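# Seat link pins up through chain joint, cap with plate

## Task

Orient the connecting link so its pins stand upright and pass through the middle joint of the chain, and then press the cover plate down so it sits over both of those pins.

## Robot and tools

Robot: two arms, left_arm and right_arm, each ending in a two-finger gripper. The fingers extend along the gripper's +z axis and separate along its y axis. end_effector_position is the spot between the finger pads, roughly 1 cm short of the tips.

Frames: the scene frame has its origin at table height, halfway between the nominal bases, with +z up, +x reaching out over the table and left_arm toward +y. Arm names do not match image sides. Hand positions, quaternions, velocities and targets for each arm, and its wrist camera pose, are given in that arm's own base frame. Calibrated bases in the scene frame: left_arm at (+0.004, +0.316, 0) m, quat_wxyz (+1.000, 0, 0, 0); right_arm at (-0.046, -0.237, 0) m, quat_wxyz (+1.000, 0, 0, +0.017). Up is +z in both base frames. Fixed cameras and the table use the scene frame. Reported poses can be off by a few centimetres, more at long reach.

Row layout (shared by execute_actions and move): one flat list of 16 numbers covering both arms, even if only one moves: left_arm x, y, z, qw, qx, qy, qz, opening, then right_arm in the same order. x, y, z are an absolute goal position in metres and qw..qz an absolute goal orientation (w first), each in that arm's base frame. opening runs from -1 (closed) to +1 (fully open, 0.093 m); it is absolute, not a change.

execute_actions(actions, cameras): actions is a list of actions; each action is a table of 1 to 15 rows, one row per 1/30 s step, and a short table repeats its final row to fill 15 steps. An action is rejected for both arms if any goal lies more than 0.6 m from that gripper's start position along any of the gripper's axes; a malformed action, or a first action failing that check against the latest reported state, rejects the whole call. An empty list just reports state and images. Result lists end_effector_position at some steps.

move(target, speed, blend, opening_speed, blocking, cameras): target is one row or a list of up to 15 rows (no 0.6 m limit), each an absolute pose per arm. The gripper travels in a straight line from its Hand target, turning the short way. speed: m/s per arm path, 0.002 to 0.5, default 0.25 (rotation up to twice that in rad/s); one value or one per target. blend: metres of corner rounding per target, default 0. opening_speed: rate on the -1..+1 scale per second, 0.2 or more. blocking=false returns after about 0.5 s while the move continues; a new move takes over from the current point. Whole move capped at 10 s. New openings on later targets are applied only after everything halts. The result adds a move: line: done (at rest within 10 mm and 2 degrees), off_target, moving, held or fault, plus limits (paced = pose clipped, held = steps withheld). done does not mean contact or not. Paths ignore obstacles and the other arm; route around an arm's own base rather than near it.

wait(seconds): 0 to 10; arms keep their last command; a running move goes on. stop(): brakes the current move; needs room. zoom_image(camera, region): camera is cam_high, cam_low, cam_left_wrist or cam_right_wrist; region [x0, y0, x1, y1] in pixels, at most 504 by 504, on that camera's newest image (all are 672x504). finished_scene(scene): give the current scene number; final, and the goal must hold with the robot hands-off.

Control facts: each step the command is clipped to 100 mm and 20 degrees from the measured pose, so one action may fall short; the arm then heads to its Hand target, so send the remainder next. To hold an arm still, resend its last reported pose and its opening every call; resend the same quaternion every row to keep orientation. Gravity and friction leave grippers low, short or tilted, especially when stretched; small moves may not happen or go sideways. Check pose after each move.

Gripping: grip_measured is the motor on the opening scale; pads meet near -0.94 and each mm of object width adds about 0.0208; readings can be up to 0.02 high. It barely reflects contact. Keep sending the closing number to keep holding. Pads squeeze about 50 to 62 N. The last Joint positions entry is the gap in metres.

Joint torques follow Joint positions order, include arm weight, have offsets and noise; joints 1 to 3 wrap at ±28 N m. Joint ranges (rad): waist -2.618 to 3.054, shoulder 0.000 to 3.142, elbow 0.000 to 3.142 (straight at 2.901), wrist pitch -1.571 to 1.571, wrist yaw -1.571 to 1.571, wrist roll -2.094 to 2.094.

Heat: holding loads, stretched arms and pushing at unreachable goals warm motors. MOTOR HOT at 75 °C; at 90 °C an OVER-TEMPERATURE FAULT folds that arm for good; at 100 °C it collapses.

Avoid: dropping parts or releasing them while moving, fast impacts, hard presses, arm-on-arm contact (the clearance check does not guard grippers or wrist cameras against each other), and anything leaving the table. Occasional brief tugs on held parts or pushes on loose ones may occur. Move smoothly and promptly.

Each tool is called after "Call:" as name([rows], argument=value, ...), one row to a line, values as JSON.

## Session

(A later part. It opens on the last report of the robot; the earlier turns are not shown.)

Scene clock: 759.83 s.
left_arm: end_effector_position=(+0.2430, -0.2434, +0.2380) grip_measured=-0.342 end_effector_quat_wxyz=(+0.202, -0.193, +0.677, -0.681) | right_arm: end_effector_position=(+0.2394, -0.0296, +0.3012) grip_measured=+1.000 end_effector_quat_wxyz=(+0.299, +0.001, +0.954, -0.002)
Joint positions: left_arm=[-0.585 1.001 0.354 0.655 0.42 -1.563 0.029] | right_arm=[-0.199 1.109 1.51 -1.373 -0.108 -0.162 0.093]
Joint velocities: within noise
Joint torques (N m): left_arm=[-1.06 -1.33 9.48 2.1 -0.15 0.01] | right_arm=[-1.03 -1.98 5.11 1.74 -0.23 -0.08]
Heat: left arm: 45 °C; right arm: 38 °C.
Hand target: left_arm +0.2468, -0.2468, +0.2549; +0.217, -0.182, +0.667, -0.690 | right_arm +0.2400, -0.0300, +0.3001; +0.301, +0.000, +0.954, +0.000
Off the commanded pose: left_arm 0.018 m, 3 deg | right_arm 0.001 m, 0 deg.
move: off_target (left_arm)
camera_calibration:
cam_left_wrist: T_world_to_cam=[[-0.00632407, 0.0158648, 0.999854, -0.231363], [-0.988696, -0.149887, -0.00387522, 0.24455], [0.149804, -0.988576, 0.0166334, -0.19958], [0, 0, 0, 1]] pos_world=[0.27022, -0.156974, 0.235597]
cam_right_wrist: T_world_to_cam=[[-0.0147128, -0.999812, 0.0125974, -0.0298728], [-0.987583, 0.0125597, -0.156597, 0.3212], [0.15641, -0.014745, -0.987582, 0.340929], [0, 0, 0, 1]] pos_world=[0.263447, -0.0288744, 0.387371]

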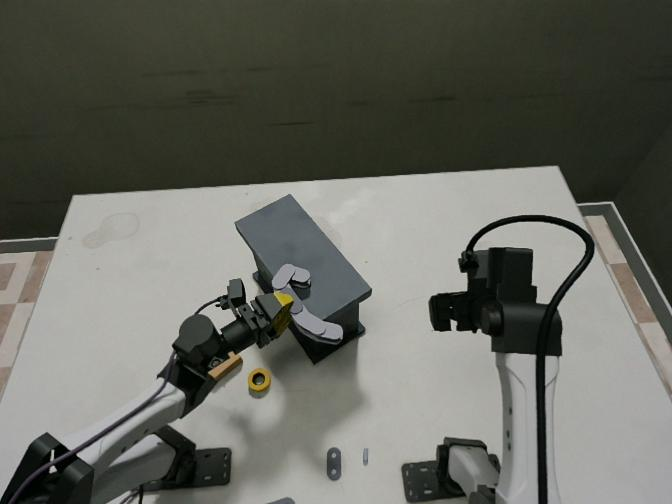

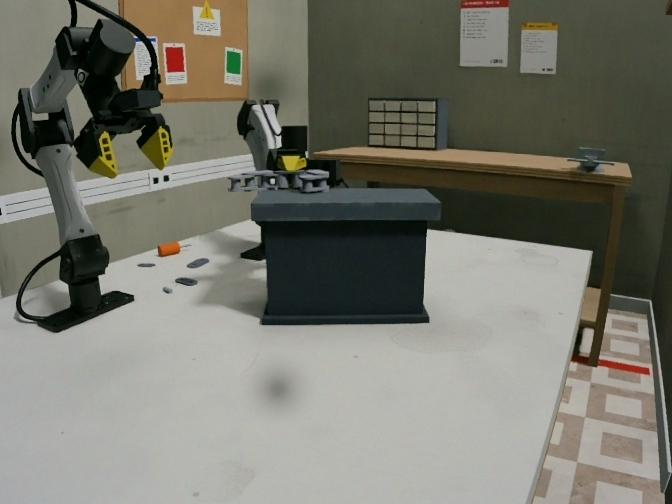

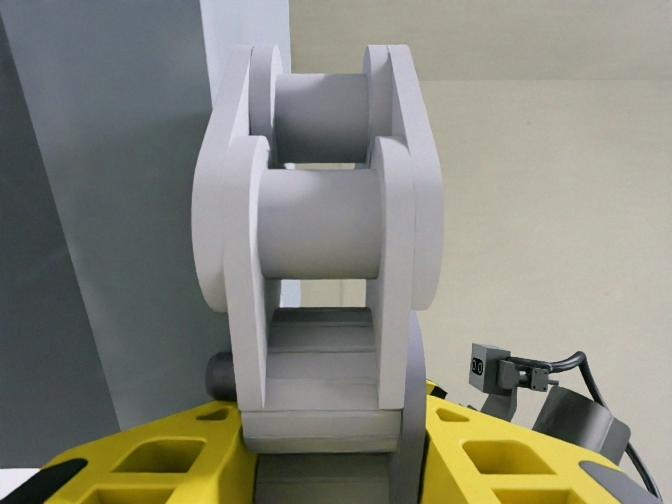

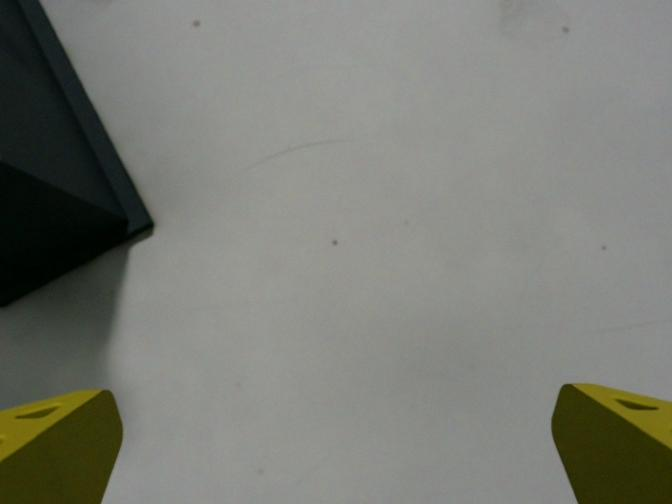

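Call:
move([
  [0.2475,-0.2475,0.255,0.217,-0.182,0.667,-0.690,-0.6, 0.24,-0.03,0.30,0.3,0,0.95,0,1],
  [0.2465,-0.2460,0.290,0.21,-0.19,0.67,-0.69,-0.6, 0.24,-0.03,0.30,0.3,0,0.95,0,1],
], speed=0.04, opening_speed=0.4)

Call:
zoom_image(camera="cam_low", region=[200, 120, 360, 215])

Scene clock: 780.60 s.
left_arm: end_effector_position=(+0.2443, -0.2442, +0.2424) grip_measured=-0.433 end_effector_quat_wxyz=(+0.184, -0.209, +0.707, -0.650) | right_arm: end_effector_position=(+0.2394, -0.0296, +0.3012) grip_measured=+1.000 end_effector_quat_wxyz=(+0.299, +0.001, +0.954, -0.002)
Joint positions: left_arm=[-0.585 0.958 0.455 0.408 0.42 -1.544 0.024] | right_arm=[-0.199 1.109 1.51 -1.373 -0.108 -0.162 0.093]
Joint velocities: within noise
Joint torques (N m): left_arm=[-0.57 -5.52 11.25 2.45 -0.07 -0.38] | right_arm=[-0.94 -1.78 5.11 1.7 -0.2 -0.04]
Heat: left arm: 48 °C; right arm: 38 °C.
Hand target: left_arm +0.2437, -0.2439, +0.2891; +0.209, -0.189, +0.668, -0.688 | right_arm +0.2400, -0.0300, +0.3001; +0.301, +0.000, +0.954, +0.000
Off the commanded pose: left_arm 0.048 m, 7 deg | right_arm 0.001 m, 0 deg.
move: off_target (left_arm)
camera_calibration:
cam_left_wrist: T_world_to_cam=[[0.0639838, -0.0516328, 0.996614, -0.268528], [-0.986989, -0.150889, 0.0555485, 0.230664], [0.14751, -0.987201, -0.0606154, -0.181084], [0, 0, 0, 1]] pos_world=[0.271556, -0.157827, 0.243829]
cam_right_wrist: T_world_to_cam=[[-0.0147128, -0.999812, 0.0125974, -0.0298728], [-0.987583, 0.0125597, -0.156597, 0.3212], [0.15641, -0.014745, -0.987582, 0.340929], [0, 0, 0, 1]] pos_world=[0.263447, -0.0288744, 0.387371]

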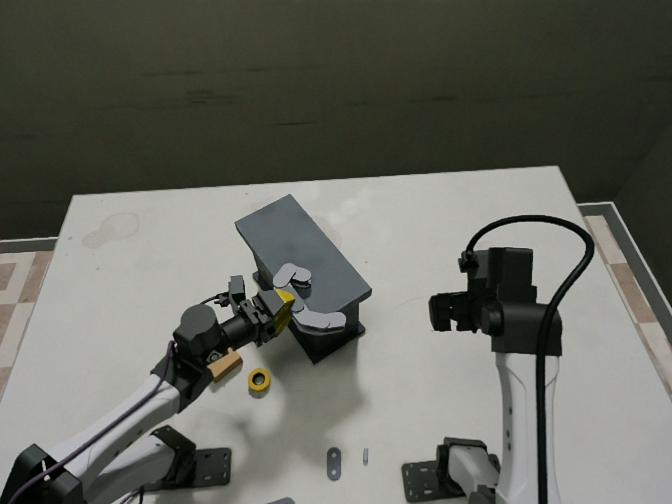

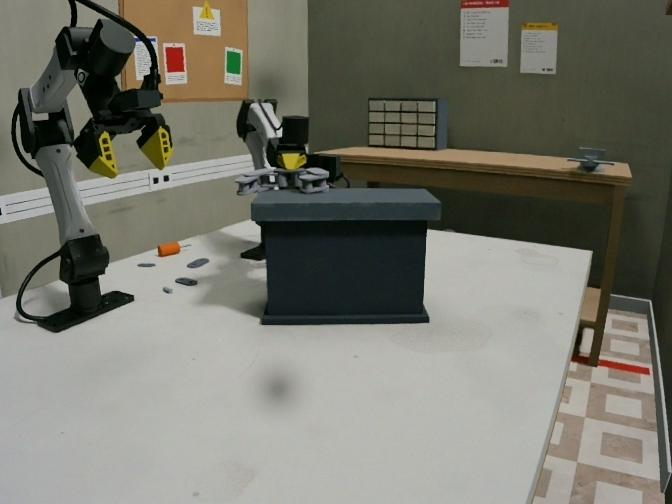

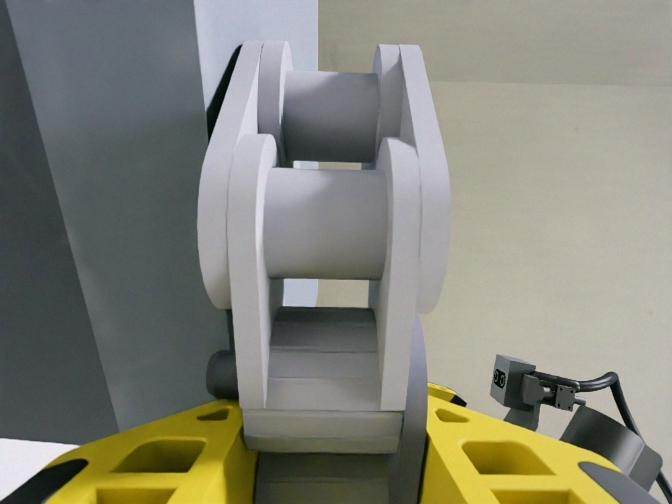

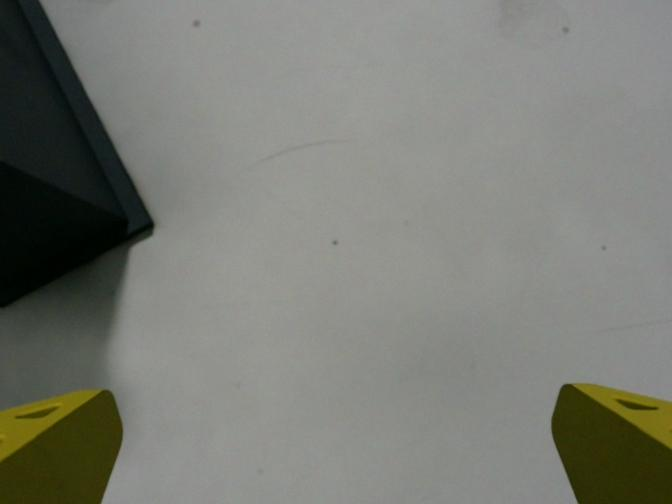

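Scaled by 3.150 from the camera's 672x504 image, which has a finer 960x720 frame.

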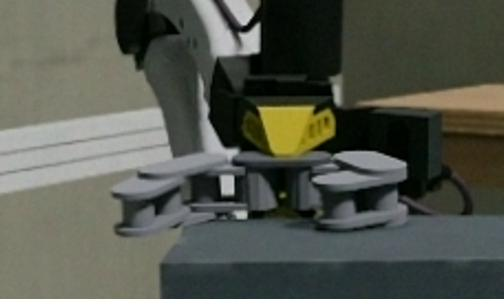

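Call:
move([
  [0.2405,-0.2380,0.315,0.225,-0.175,0.66,-0.70,-0.6, 0.24,-0.03,0.30,0.3,0,0.95,0,1],
], speed=0.04, cameras=["cam_low","cam_left_wrist"])

Call:
zoom_image(camera="cam_low", region=[200, 120, 360, 215])

Scene clock: 790.87 s.
left_arm: end_effector_position=(+0.2360, -0.2369, +0.2452) grip_measured=-0.433 end_effector_quat_wxyz=(+0.180, -0.216, +0.715, -0.640) | right_arm: end_effector_position=(+0.2394, -0.0296, +0.3012) grip_measured=+1.000 end_effector_quat_wxyz=(+0.299, +0.001, +0.954, -0.002)
Joint positions: left_arm=[-0.581 0.885 0.471 0.287 0.42 -1.539 0.024] | right_arm=[-0.199 1.109 1.51 -1.373 -0.108 -0.162 0.093]
Joint velocities: within noise
Joint torques (N m): left_arm=[0.8 -5.79 12.56 2.96 0.11 -0.23] | right_arm=[-0.73 -1.83 5.19 1.67 -0.17 -0.05]
Heat: left arm: 50 °C; right arm: 38 °C.
Hand target: left_arm +0.2342, -0.2338, +0.3128; +0.224, -0.174, +0.659, -0.697 | right_arm +0.2400, -0.0300, +0.3001; +0.301, +0.000, +0.954, +0.000
Off the commanded pose: left_arm 0.070 m, 12 deg | right_arm 0.001 m, 0 deg.
move: off_target (left_arm)
camera_calibration:
cam_left_wrist: T_world_to_cam=[[0.0867079, -0.0719301, 0.993634, -0.279871], [-0.984899, -0.156215, 0.0746371, 0.216949], [0.149852, -0.9851, -0.084389, -0.16668], [0, 0, 0, 1]] pos_world=[0.262917, -0.150437, 0.247831]
Images, in order (width x height): cam_low 672x504, cam_left_wrist 672x504.

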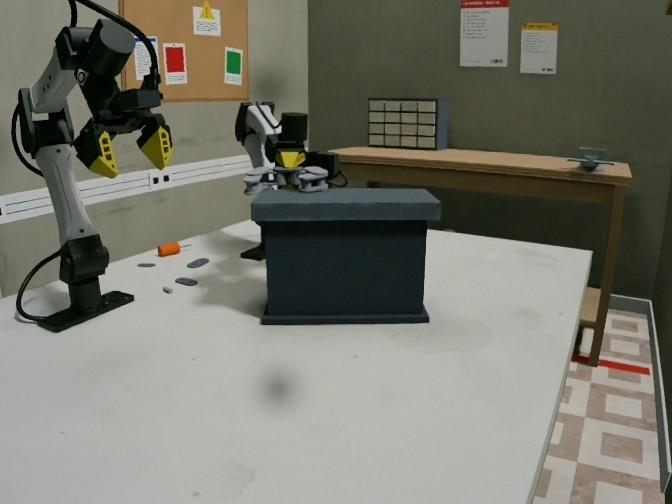

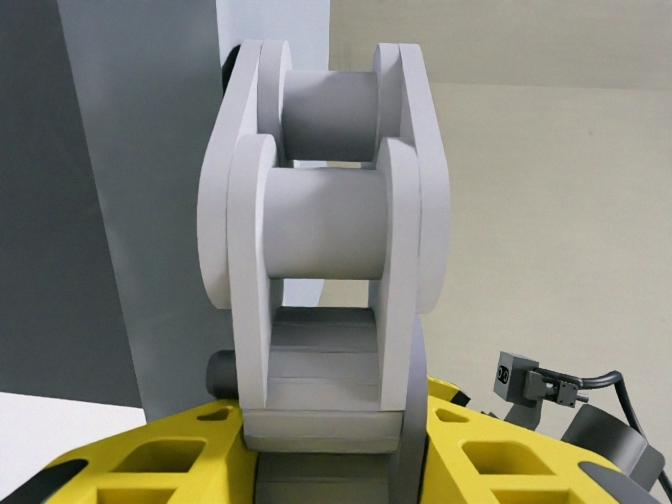

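Scaled by 3.150 from the camera's 672x504 image, which has a finer 960x720 frame.

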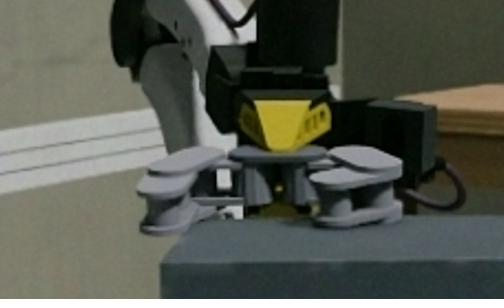

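Call:
move([
  [0.225,-0.215,0.36,0.2111,-0.1772,0.6179,-0.7364,-0.6, 0.24,-0.03,0.30,0.3,0,0.95,0,1],
], speed=0.06, cameras=["cam_low","cam_left_wrist","cam_high"])

Call:
zoom_image(camera="cam_low", region=[200, 120, 360, 215])

Scene clock: 807.43 s.
left_arm: end_effector_position=(+0.2220, -0.2099, +0.2566) grip_measured=-0.433 end_effector_quat_wxyz=(+0.145, -0.264, +0.698, -0.650) | right_arm: end_effector_position=(+0.2394, -0.0296, +0.3012) grip_measured=+1.000 end_effector_quat_wxyz=(+0.299, +0.001, +0.954, -0.002)
Joint positions: left_arm=[-0.494 0.724 0.471 0.124 0.492 -1.652 0.024] | right_arm=[-0.199 1.109 1.51 -1.373 -0.108 -0.162 0.093]
Joint velocities: within noise
Joint torques (N m): left_arm=[0.69 -5.48 13.89 3.89 0.27 -0.18] | right_arm=[-0.8 -1.83 5.2 1.64 -0.19 -0.06]
Heat: left arm: 52 °C; right arm: 38 °C.
Hand target: left_arm +0.2100, -0.2050, +0.3500; +0.212, -0.178, +0.623, -0.732 | right_arm +0.2400, -0.0300, +0.3001; +0.301, +0.000, +0.954, +0.000
Off the commanded pose: left_arm 0.104 m, 18 deg; position clipped | right_arm 0.001 m, 0 deg.
move: off_target (left_arm); limits=paced
camera_calibration:
cam_left_wrist: T_world_to_cam=[[0.187177, -0.0000906976, 0.982326, -0.292401], [-0.96721, -0.174773, 0.18428, 0.170633], [0.171668, -0.984609, -0.0328012, -0.154956], [0, 0, 0, 1]] pos_world=[0.246369, -0.122776, 0.250706]
Images, in order (width x height): cam_high 672x504, cam_low 672x504, cam_left_wrist 672x504.

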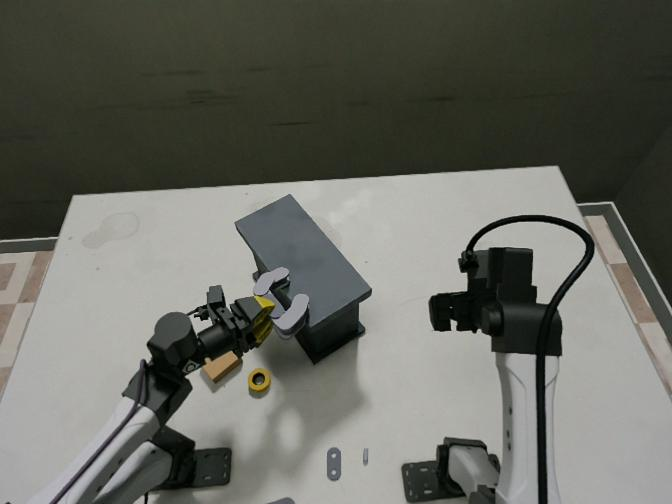

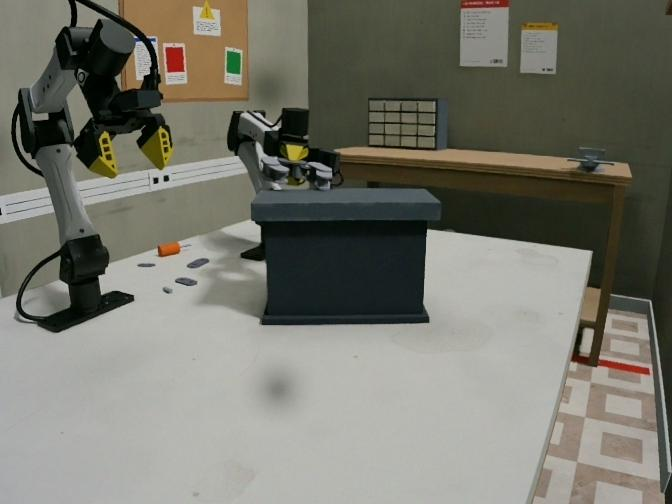

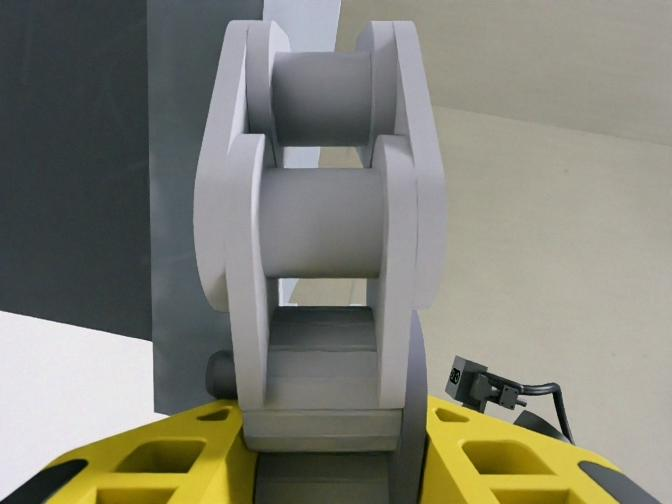

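Scaled by 3.150 from the camera's 672x504 image, which has a finer 960x720 frame.

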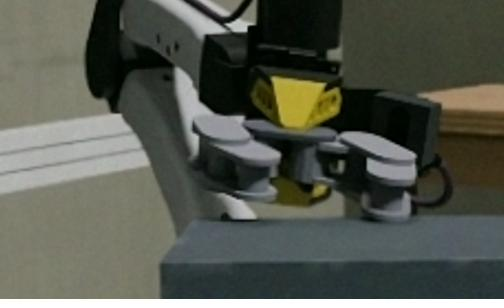

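Call:
execute_actions([
  [[0.215,-0.205,0.35,0.2111,-0.1772,0.6179,-0.7364,-0.6, 0.24,-0.03,0.30,0.3,0,0.95,0,1]],
], cameras=[])

Scene clock: 813.43 s.
left_arm: end_effector_position=(+0.2156, -0.2021, +0.2628) grip_measured=-0.434 end_effector_quat_wxyz=(+0.145, -0.266, +0.692, -0.655) | right_arm: end_effector_position=(+0.2394, -0.0296, +0.3012) grip_measured=+1.000 end_effector_quat_wxyz=(+0.299, +0.001, +0.954, -0.002)
Joint positions: left_arm=[-0.469 0.666 0.471 0.081 0.514 -1.664 0.024] | right_arm=[-0.199 1.109 1.51 -1.373 -0.108 -0.162 0.093]
Joint velocities: within noise
Joint torques (N m): left_arm=[0.64 -5.01 11.58 4.04 0.32 -0.11] | right_arm=[-1.03 -1.87 5.11 1.69 -0.19 -0.02]
Heat: left arm: 56 °C; right arm: 38 °C.
Hand target: left_arm +0.2030, -0.1975, +0.3447; +0.213, -0.179, +0.624, -0.731 | right_arm +0.2400, -0.0300, +0.3001; +0.301, +0.000, +0.954, +0.000
Off the commanded pose: left_arm 0.087 m, 18 deg | right_arm 0.001 m, 0 deg.
Step readings (end_effector_position of left_arm | right_arm):
0: (+0.2219, -0.2099, +0.2567) | (+0.2394, -0.0296, +0.3012)
1: (+0.2219, -0.2091, +0.2572) | (+0.2394, -0.0296, +0.3012)
2: (+0.2208, -0.2080, +0.2577) | (+0.2394, -0.0296, +0.3012)
4: (+0.2184, -0.2056, +0.2605) | (+0.2394, -0.0296, +0.3012)
8: (+0.2160, -0.2028, +0.2657) | (+0.2394, -0.0296, +0.3012)
15: (+0.2157, -0.2023, +0.2640) | (+0.2394, -0.0296, +0.3012)
No camera images: "cameras" was empty.

Call:
move([
  [0.200,-0.180,0.36,0.2111,-0.1772,0.6179,-0.7364,-0.6, 0.24,-0.03,0.30,0.3,0,0.95,0,1],
], speed=0.2, cameras=["cam_low","cam_left_wrist"])

Scene clock: 821.50 s.
left_arm: end_effector_position=(+0.2020, -0.1762, +0.2732) grip_measured=-0.434 end_effector_quat_wxyz=(+0.137, -0.276, +0.678, -0.667) | right_arm: end_effector_position=(+0.2394, -0.0296, +0.3012) grip_measured=+1.000 end_effector_quat_wxyz=(+0.299, +0.001, +0.954, -0.002)
Joint positions: left_arm=[-0.325 0.533 0.471 -0.03 0.655 -1.699 0.024] | right_arm=[-0.199 1.109 1.51 -1.373 -0.108 -0.162 0.093]
Joint velocities: within noise
Joint torques (N m): left_arm=[0.66 -3.29 12.83 3.81 0.32 -0.08] | right_arm=[-1.01 -1.95 5.2 1.72 -0.16 -0.04]
Heat: left arm: 59 °C; right arm: 38 °C.
Hand target: left_arm +0.1859, -0.1723, +0.3531; +0.213, -0.180, +0.623, -0.731 | right_arm +0.2400, -0.0300, +0.3001; +0.301, +0.000, +0.954, +0.000
Off the commanded pose: left_arm 0.087 m, 18 deg | right_arm 0.001 m, 0 deg.
move: off_target (left_arm)
camera_calibration:
cam_left_wrist: T_world_to_cam=[[0.199213, 0.0574975, 0.978268, -0.296096], [-0.962683, -0.175126, 0.206333, 0.147065], [0.183184, -0.982866, 0.0204644, -0.134385], [0, 0, 0, 1]] pos_world=[0.22518, -0.0893031, 0.262067]
Images, in order (width x height): cam_low 672x504, cam_left_wrist 672x504.

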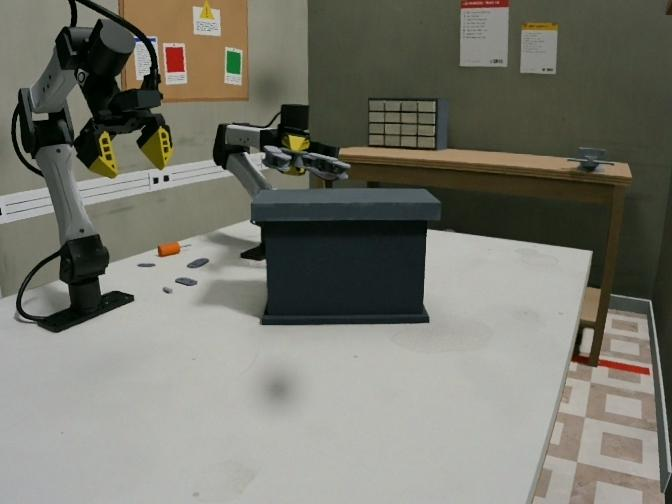

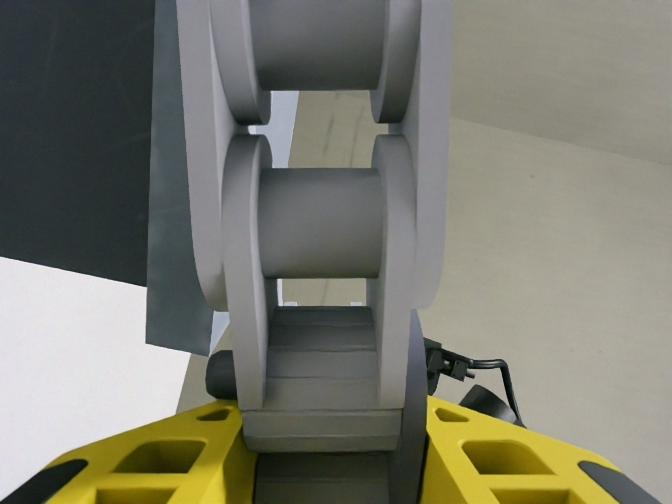

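Call:
move([
  [0.17,-0.135,0.36,0.2111,-0.1772,0.6179,-0.7364,-0.6, 0.24,-0.03,0.30,0.3,0,0.95,0,1],
], speed=0.2, cameras=["cam_low","cam_left_wrist"])

Scene clock: 845.93 s.
left_arm: end_effector_position=(+0.1751, -0.1318, +0.3127) grip_measured=-0.434 end_effector_quat_wxyz=(-0.143, +0.260, -0.634, +0.714) | right_arm: end_effector_position=(+0.2394, -0.0296, +0.3012) grip_measured=+1.000 end_effector_quat_wxyz=(+0.299, +0.001, +0.954, -0.002)
Joint positions: left_arm=[0.099 0.356 0.471 0.012 1.08 -1.874 0.024] | right_arm=[-0.199 1.109 1.51 -1.373 -0.108 -0.162 0.093]
Joint velocities: within noise
Joint torques (N m): left_arm=[-0.16 1.7 10.29 3.26 -0.11 -0.12] | right_arm=[-0.88 -1.77 5.31 1.72 -0.17 -0.13]
Heat: left arm: 63 °C; right arm: 38 °C.
Hand target: left_arm +0.1632, -0.1328, +0.3560; -0.213, +0.183, -0.623, +0.730 | right_arm +0.2400, -0.0300, +0.3001; +0.301, +0.000, +0.954, +0.000
Off the commanded pose: left_arm 0.048 m, 13 deg | right_arm 0.001 m, 0 deg.
move: off_target (left_arm)
camera_calibration:
cam_left_wrist: T_world_to_cam=[[0.132626, 0.16924, 0.976611, -0.305058], [-0.975563, -0.151853, 0.158798, 0.141029], [0.175176, -0.973806, 0.144965, -0.123003], [0, 0, 0, 1]] pos_world=[0.199588, -0.0467371, 0.293358]
Images, in order (width x height): cam_low 672x504, cam_left_wrist 672x504.

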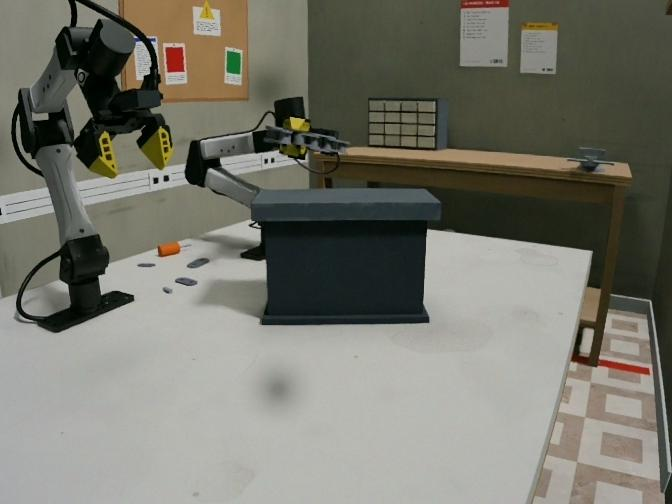

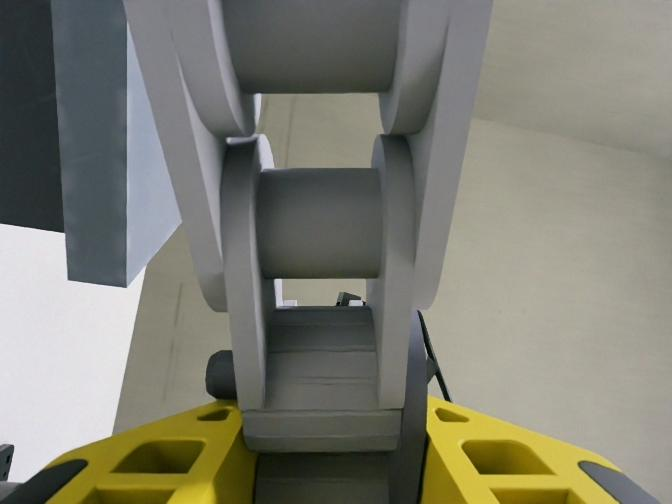

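Call:
move([
  [0.17,-0.135,0.36,0.4402,0.0800,0.7025,-0.5534,-0.6, 0.24,-0.03,0.30,0.3,0,0.95,0,1],
  [0.17,-0.135,0.36,0.6184,0.3428,0.6184,-0.3428,-0.6, 0.24,-0.03,0.30,0.3,0,0.95,0,1],
  [0.17,-0.135,0.36,0.7025,0.5534,0.4402,-0.0800,-0.6, 0.24,-0.03,0.30,0.3,0,0.95,0,1],
  [0.17,-0.135,0.36,0.6797,0.6797,0.1949,0.1949,-0.6, 0.24,-0.03,0.30,0.3,0,0.95,0,1],
], speed=0.3, blend=0.02)

Scene clock: 860.10 s.
left_arm: end_effector_position=(+0.1724, -0.1300, +0.3070) grip_measured=-0.434 end_effector_quat_wxyz=(+0.659, +0.686, +0.282, +0.123) | right_arm: end_effector_position=(+0.2394, -0.0296, +0.3012) grip_measured=+1.000 end_effector_quat_wxyz=(+0.299, +0.001, +0.954, -0.002)
Joint positions: left_arm=[0.13 0.459 0.672 -0.446 1.116 1.574 0.024] | right_arm=[-0.199 1.109 1.51 -1.373 -0.108 -0.162 0.093]
Joint velocities: within noise
Joint torques (N m): left_arm=[0.59 1.43 12.48 2.9 0.43 -0.02] | right_arm=[-0.98 -1.88 5.03 1.64 -0.17 -0.13]
Heat: left arm: 62 °C; right arm: 38 °C.
Hand target: left_arm +0.1626, -0.1324, +0.3553; +0.676, +0.683, +0.197, +0.195 | right_arm +0.2400, -0.0300, +0.3001; +0.301, +0.000, +0.954, +0.000
Off the commanded pose: left_arm 0.053 m, 13 deg | right_arm 0.001 m, 0 deg.
move: off_target (left_arm)
camera_calibration:
cam_left_wrist: T_world_to_cam=[[-0.241387, -0.0284652, -0.970011, 0.336958], [0.521217, 0.839353, -0.154336, 0.106513], [0.818575, -0.542841, -0.187773, -0.0726157], [0, 0, 0, 1]] pos_world=[0.0852626, -0.119229, 0.329656]
cam_right_wrist: T_world_to_cam=[[-0.0147128, -0.999812, 0.0125974, -0.0298728], [-0.987583, 0.0125597, -0.156597, 0.3212], [0.15641, -0.014745, -0.987582, 0.340929], [0, 0, 0, 1]] pos_world=[0.263447, -0.0288744, 0.387371]

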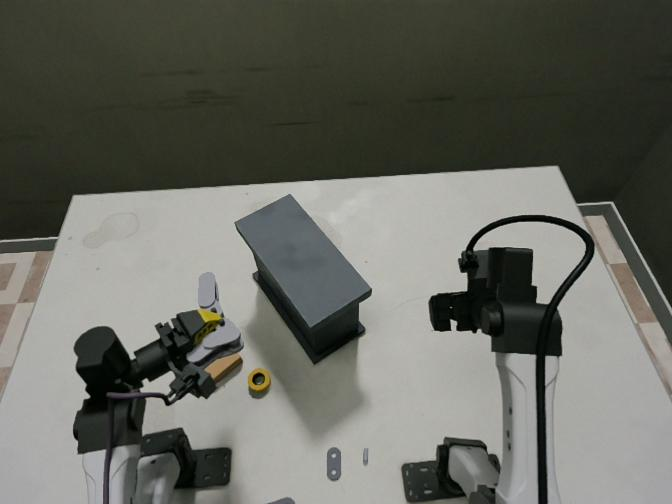

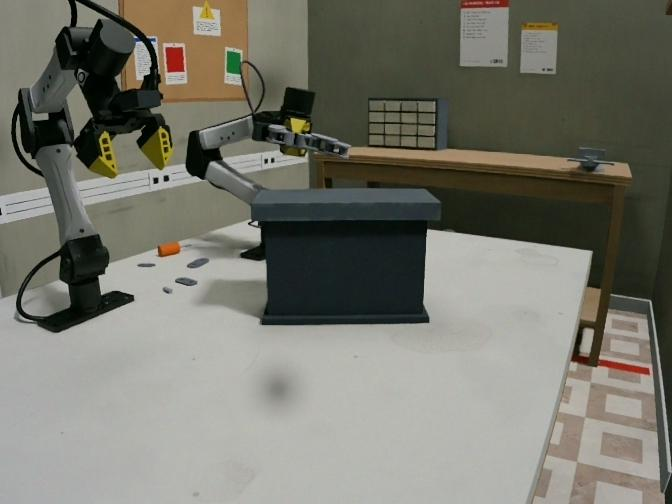

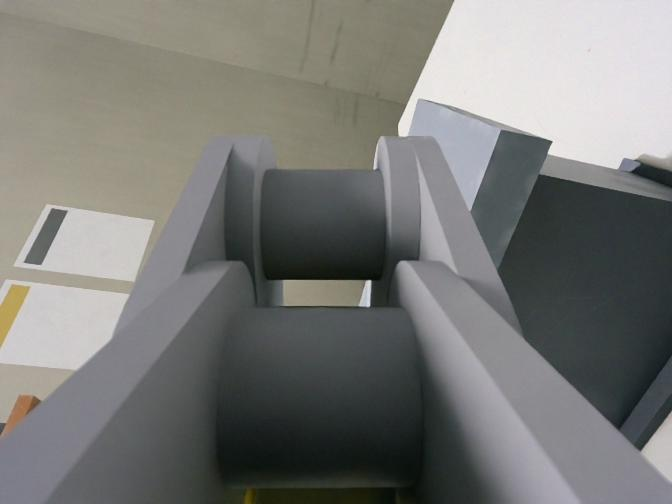

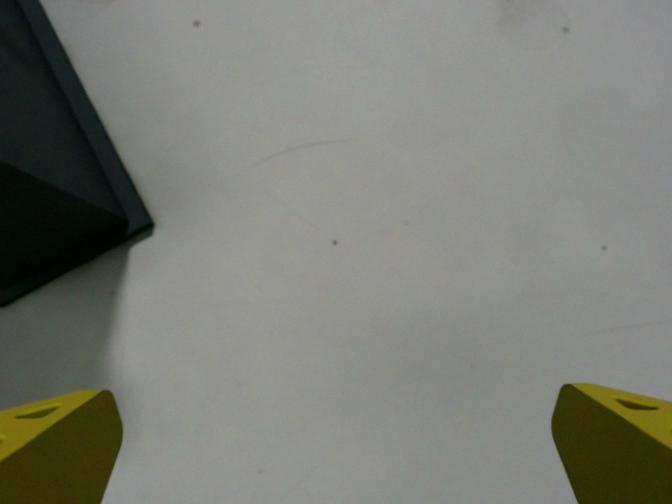

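Call:
move([
  [0.165,-0.132,0.355,0.6797,0.6797,0.1949,0.1949,-0.6, 0.22,0.16,0.38,0.2345,-0.4082,0.8751,0.1094,1],
], speed=0.3, cameras=["cam_low","cam_high","cam_right_wrist"])

Call:
zoom_image(camera="cam_high", region=[140, 250, 300, 410])

Scene clock: 888.53 s.
left_arm: end_effector_position=(+0.1709, -0.1249, +0.3025) grip_measured=-0.434 end_effector_quat_wxyz=(+0.655, +0.686, +0.292, +0.125) | right_arm: end_effector_position=(+0.2240, +0.1582, +0.3798) grip_measured=+1.000 end_effector_quat_wxyz=(+0.318, -0.385, +0.858, +0.116)
Joint positions: left_arm=[0.178 0.448 0.672 -0.495 1.144 1.604 0.024] | right_arm=[0.516 1.356 2.005 -1.544 -0.161 -0.27 0.093]
Joint velocities: within noise
Joint torques (N m): left_arm=[0.72 0.18 11.56 2.97 0.63 -0.1] | right_arm=[0.09 -1.89 6.46 1.43 -0.2 -0.07]
Heat: left arm: 65 °C; right arm: 38 °C.
Hand target: left_arm +0.1574, -0.1297, +0.3496; +0.673, +0.685, +0.197, +0.195 | right_arm +0.2200, +0.1600, +0.3795; +0.311, -0.393, +0.857, +0.120
Off the commanded pose: left_arm 0.053 m, 14 deg | right_arm 0.004 m, 10 deg.
joint sent to its limit (right arm) — joint 4 (wrist pitch), lower limit. The joint targets are off in orientation, not in position.
move: off_target (left_arm, right_arm)
camera_calibration:
cam_right_wrist: T_world_to_cam=[[0.726622, -0.684844, 0.0548631, -0.0752204], [-0.656516, -0.715661, -0.238361, 0.388094], [0.202503, 0.13718, -0.969626, 0.38254], [0, 0, 0, 1]] pos_world=[0.231981, 0.173753, 0.467554]
Images, in order (width x height): cam_high 672x504, cam_low 672x504, cam_right_wrist 672x504.

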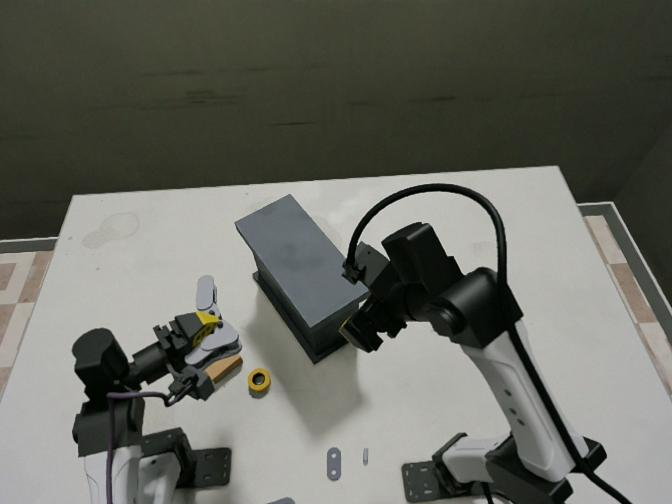

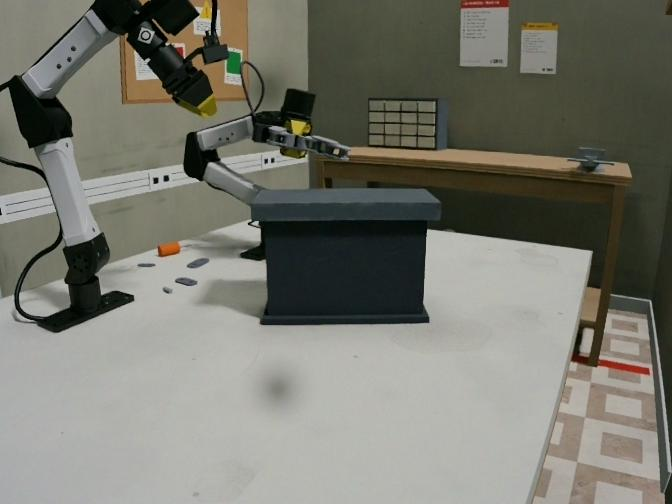

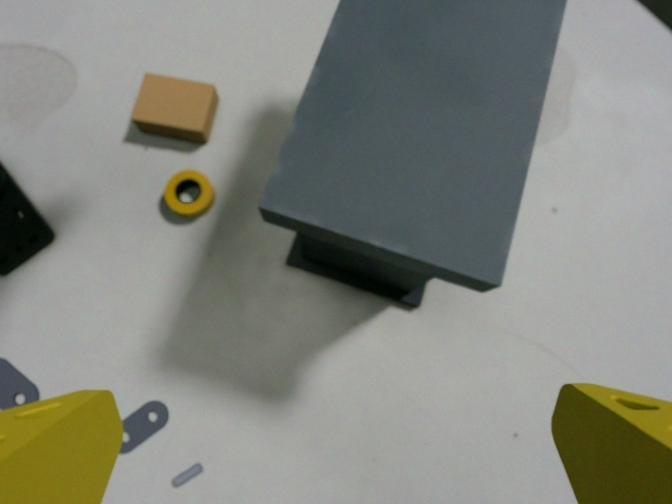

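Scaled by 3.150 from the camera's 672x504 image, which has a finer 960x720 frame.

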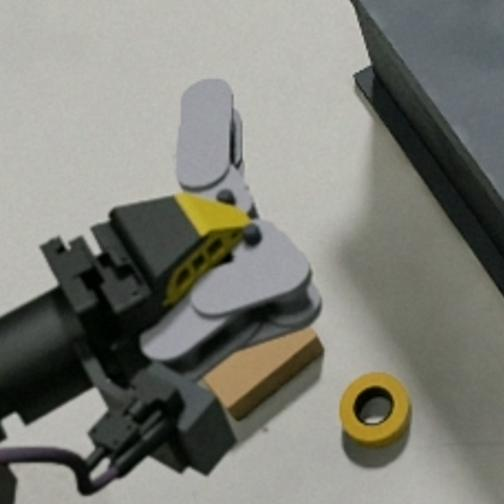

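Call:
move([
  [0.205,-0.185,0.36,0.695,0.663,0.095,0.262,-0.6, 0.22,0.16,0.38,0.2345,-0.4082,0.8751,0.1094,1],
], speed=0.1, cameras=["cam_low","cam_high","cam_right_wrist"])

Scene clock: 926.57 s.
left_arm: end_effector_position=(+0.2025, -0.1801, +0.3101) grip_measured=-0.434 end_effector_quat_wxyz=(+0.655, +0.712, +0.165, +0.192) | right_arm: end_effector_position=(+0.2239, +0.1584, +0.3798) grip_measured=+1.000 end_effector_quat_wxyz=(+0.318, -0.385, +0.858, +0.116)
Joint positions: left_arm=[-0.273 0.627 0.628 -0.098 0.783 1.697 0.024] | right_arm=[0.516 1.356 2.005 -1.544 -0.162 -0.271 0.093]
Joint velocities: within noise
Joint torques (N m): left_arm=[-1.02 -0.91 8.38 3.67 0.01 -0.15] | right_arm=[0.18 -1.89 6.67 1.49 -0.19 -0.12]
Heat: left arm: 67 °C; right arm: 40 °C.
Hand target: left_arm +0.1973, -0.1802, +0.3577; +0.689, +0.670, +0.098, +0.260 | right_arm +0.2200, +0.1601, +0.3795; +0.311, -0.393, +0.857, +0.120
Off the commanded pose: left_arm 0.050 m, 13 deg | right_arm 0.004 m, 10 deg.
joint sent to its limit (right arm) — joint 4 (wrist pitch), lower limit. The joint targets are off in orientation, not in position.
move: off_target (left_arm, right_arm)
camera_calibration:
cam_right_wrist: T_world_to_cam=[[0.727519, -0.683919, 0.0544962, -0.0752425], [-0.655607, -0.716414, -0.238601, 0.388145], [0.202225, 0.137858, -0.969588, 0.382505], [0, 0, 0, 1]] pos_world=[0.231859, 0.173881, 0.467584]
Images, in order (width x height): cam_high 672x504, cam_low 672x504, cam_right_wrist 672x504.

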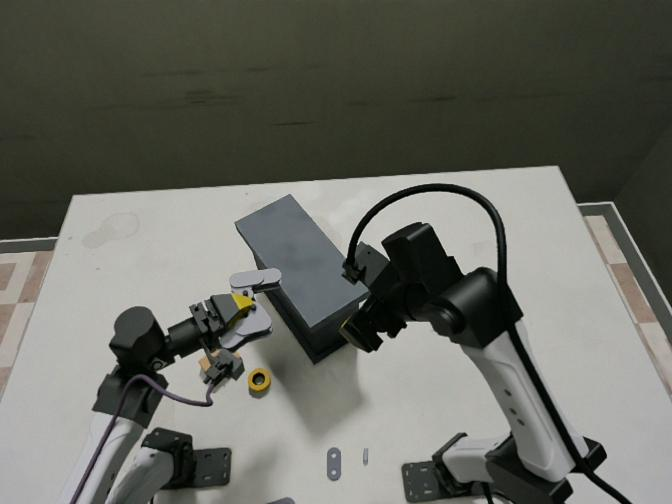

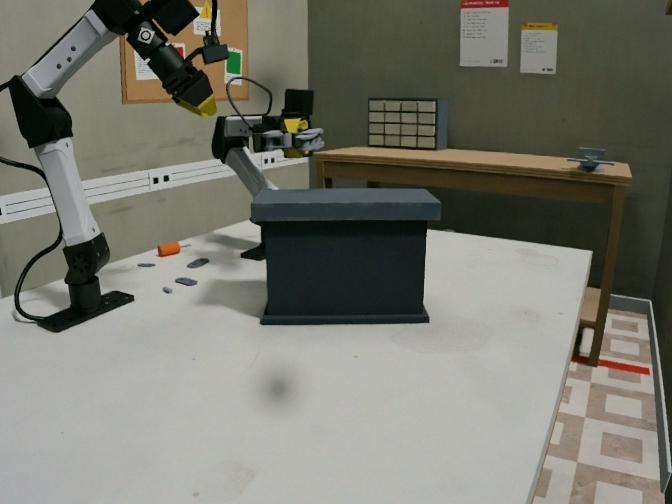

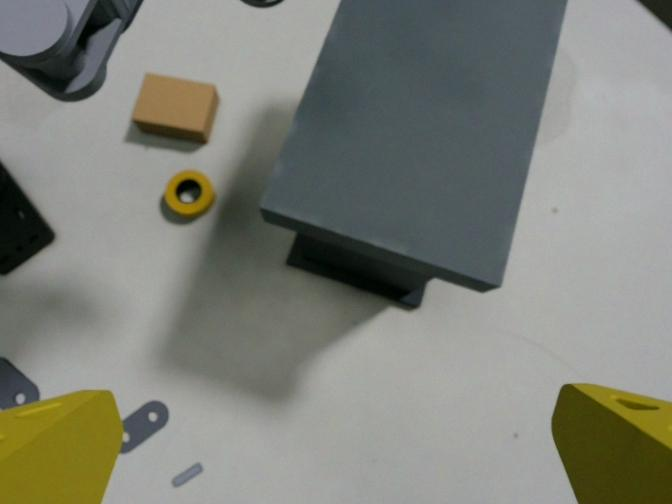

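Call:
move([
  [0.238,-0.236,0.325,0.692,0.668,0.120,0.245,-0.6, 0.22,0.16,0.38,0.2345,-0.4082,0.8751,0.1094,1],
], speed=0.15, cameras=["cam_low","cam_high","cam_left_wrist"])

Call:
zoom_image(camera="cam_low", region=[200, 100, 380, 225])

Call:
zoom_image(camera="cam_high", region=[200, 220, 340, 360])

Scene clock: 938.47 s.
left_arm: end_effector_position=(+0.2312, -0.2262, +0.2634) grip_measured=-0.434 end_effector_quat_wxyz=(+0.627, +0.736, +0.181, +0.182) | right_arm: end_effector_position=(+0.2239, +0.1584, +0.3798) grip_measured=+1.000 end_effector_quat_wxyz=(+0.318, -0.385, +0.858, +0.116)
Joint positions: left_arm=[-0.506 0.842 0.565 0.103 0.534 1.701 0.024] | right_arm=[0.516 1.356 2.005 -1.544 -0.162 -0.271 0.093]
Joint velocities: within noise
Joint torques (N m): left_arm=[-1.28 -3.06 8.76 4 0.07 -0.27] | right_arm=[0.18 -2.21 6.83 1.5 -0.28 -0.08]
Heat: left arm: 69 °C; right arm: 40 °C.
Hand target: left_arm +0.2288, -0.2288, +0.3233; +0.686, +0.675, +0.122, +0.242 | right_arm +0.2200, +0.1601, +0.3795; +0.311, -0.393, +0.857, +0.120
Off the commanded pose: left_arm 0.063 m, 15 deg | right_arm 0.004 m, 10 deg.
joint sent to its limit (right arm) — joint 4 (wrist pitch), lower limit. The joint targets are off in orientation, not in position.
move: off_target (left_arm, right_arm)
camera_calibration:
cam_left_wrist: T_world_to_cam=[[-0.0561126, 0.149468, -0.987173, 0.308032], [0.594525, 0.799331, 0.0872327, 0.0602904], [0.802117, -0.582004, -0.133715, -0.200512], [0, 0, 0, 1]] pos_world=[0.142275, -0.210932, 0.27201]
Images, in order (width x height): cam_high 672x504, cam_low 672x504, cam_left_wrist 672x504.

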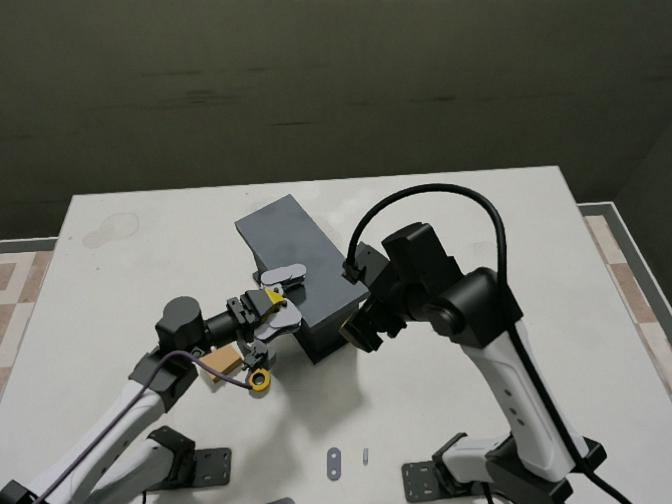

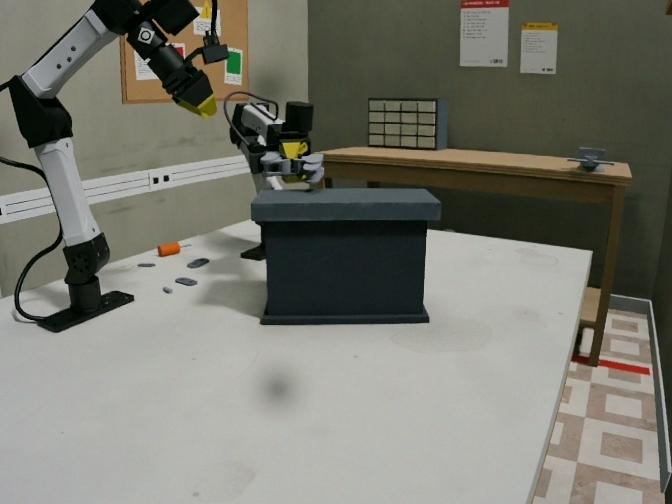

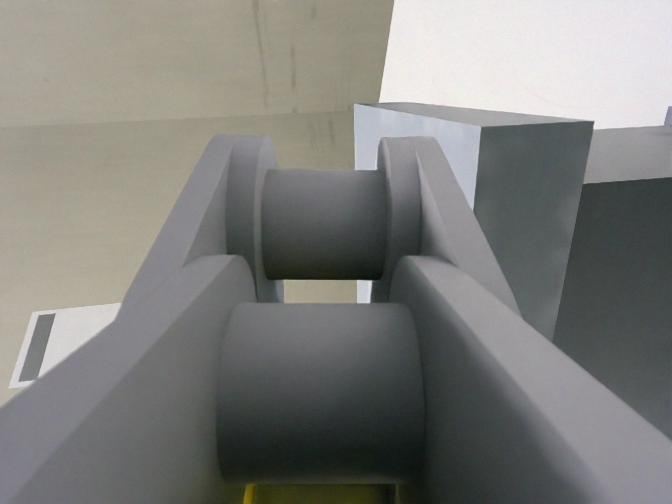

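Scaled by 2.800 from the camera's 672x504 image, which has a finer 960x720 frame.

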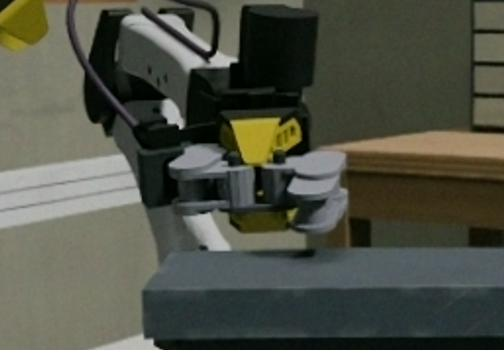

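Scaled by 3.600 from the camera's 672x504 image, which has a finer 960x720 frame.

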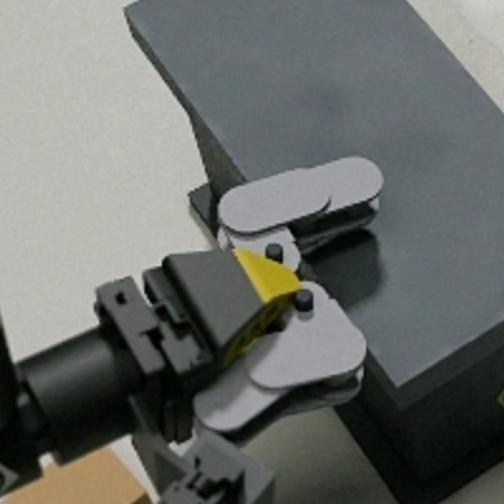

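Call:
move([
  [0.246,-0.248,0.318,0.739,0.610,0.107,0.264,-0.6, 0.22,0.16,0.38,0.2345,-0.4082,0.8751,0.1094,1],
], speed=0.1, cameras=["cam_low","cam_high"])

Call:
zoom_image(camera="cam_low", region=[200, 100, 380, 225])

Call:
zoom_image(camera="cam_high", region=[200, 220, 340, 360])

Scene clock: 953.67 s.
left_arm: end_effector_position=(+0.2445, -0.2457, +0.2523) grip_measured=-0.434 end_effector_quat_wxyz=(+0.675, +0.690, +0.162, +0.204) | right_arm: end_effector_position=(+0.2239, +0.1584, +0.3798) grip_measured=+1.000 end_effector_quat_wxyz=(+0.318, -0.385, +0.858, +0.116)
Joint positions: left_arm=[-0.557 0.993 0.427 0.56 0.489 1.636 0.024] | right_arm=[0.516 1.356 2.005 -1.544 -0.162 -0.271 0.093]
Joint velocities: within noise
Joint torques (N m): left_arm=[-1.02 -4.08 8.75 4 -0.13 -0.36] | right_arm=[0.28 -1.95 6.6 1.51 -0.24 -0.09]
Heat: left arm: 73 °C; right arm: 40 °C.
Hand target: left_arm +0.2387, -0.2430, +0.3155; +0.734, +0.618, +0.109, +0.261 | right_arm +0.2200, +0.1601, +0.3795; +0.311, -0.393, +0.857, +0.120
Off the commanded pose: left_arm 0.066 m, 15 deg | right_arm 0.004 m, 10 deg.
joint sent to its limit (right arm) — joint 4 (wrist pitch), lower limit. The joint targets are off in orientation, not in position.
move: off_target (left_arm, right_arm)
Images, in order (width x height): cam_high 672x504, cam_low 672x504.

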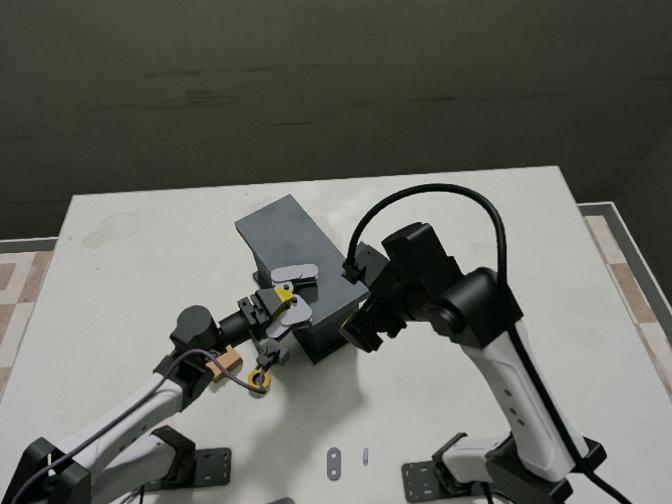

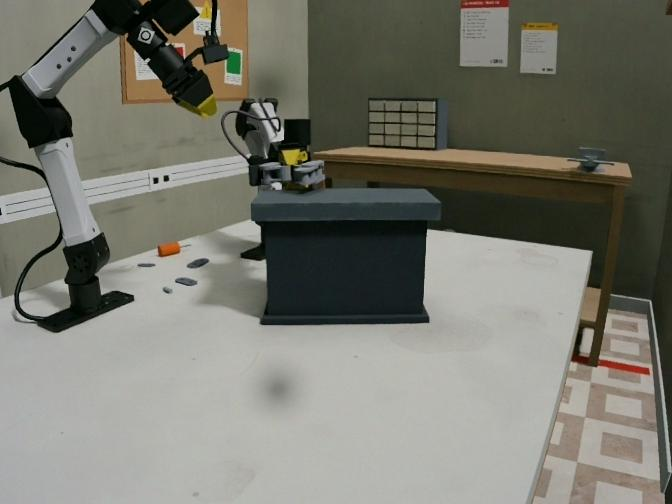

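Scaled by 2.800 from the camera's 672x504 image, which has a finer 960x720 frame.

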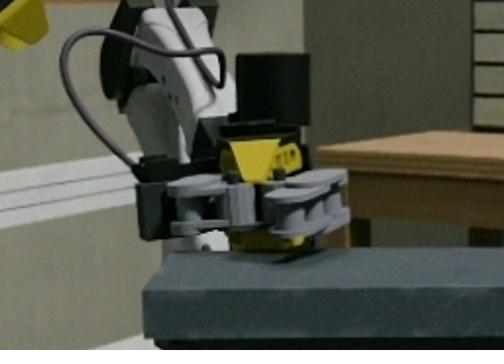

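Scaled by 3.600 from the camera's 672x504 image, which has a finer 960x720 frame.

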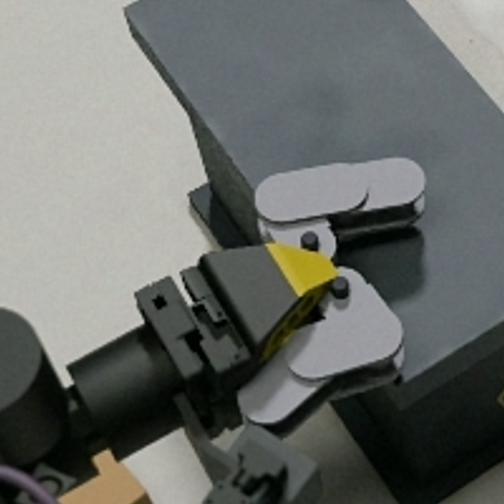

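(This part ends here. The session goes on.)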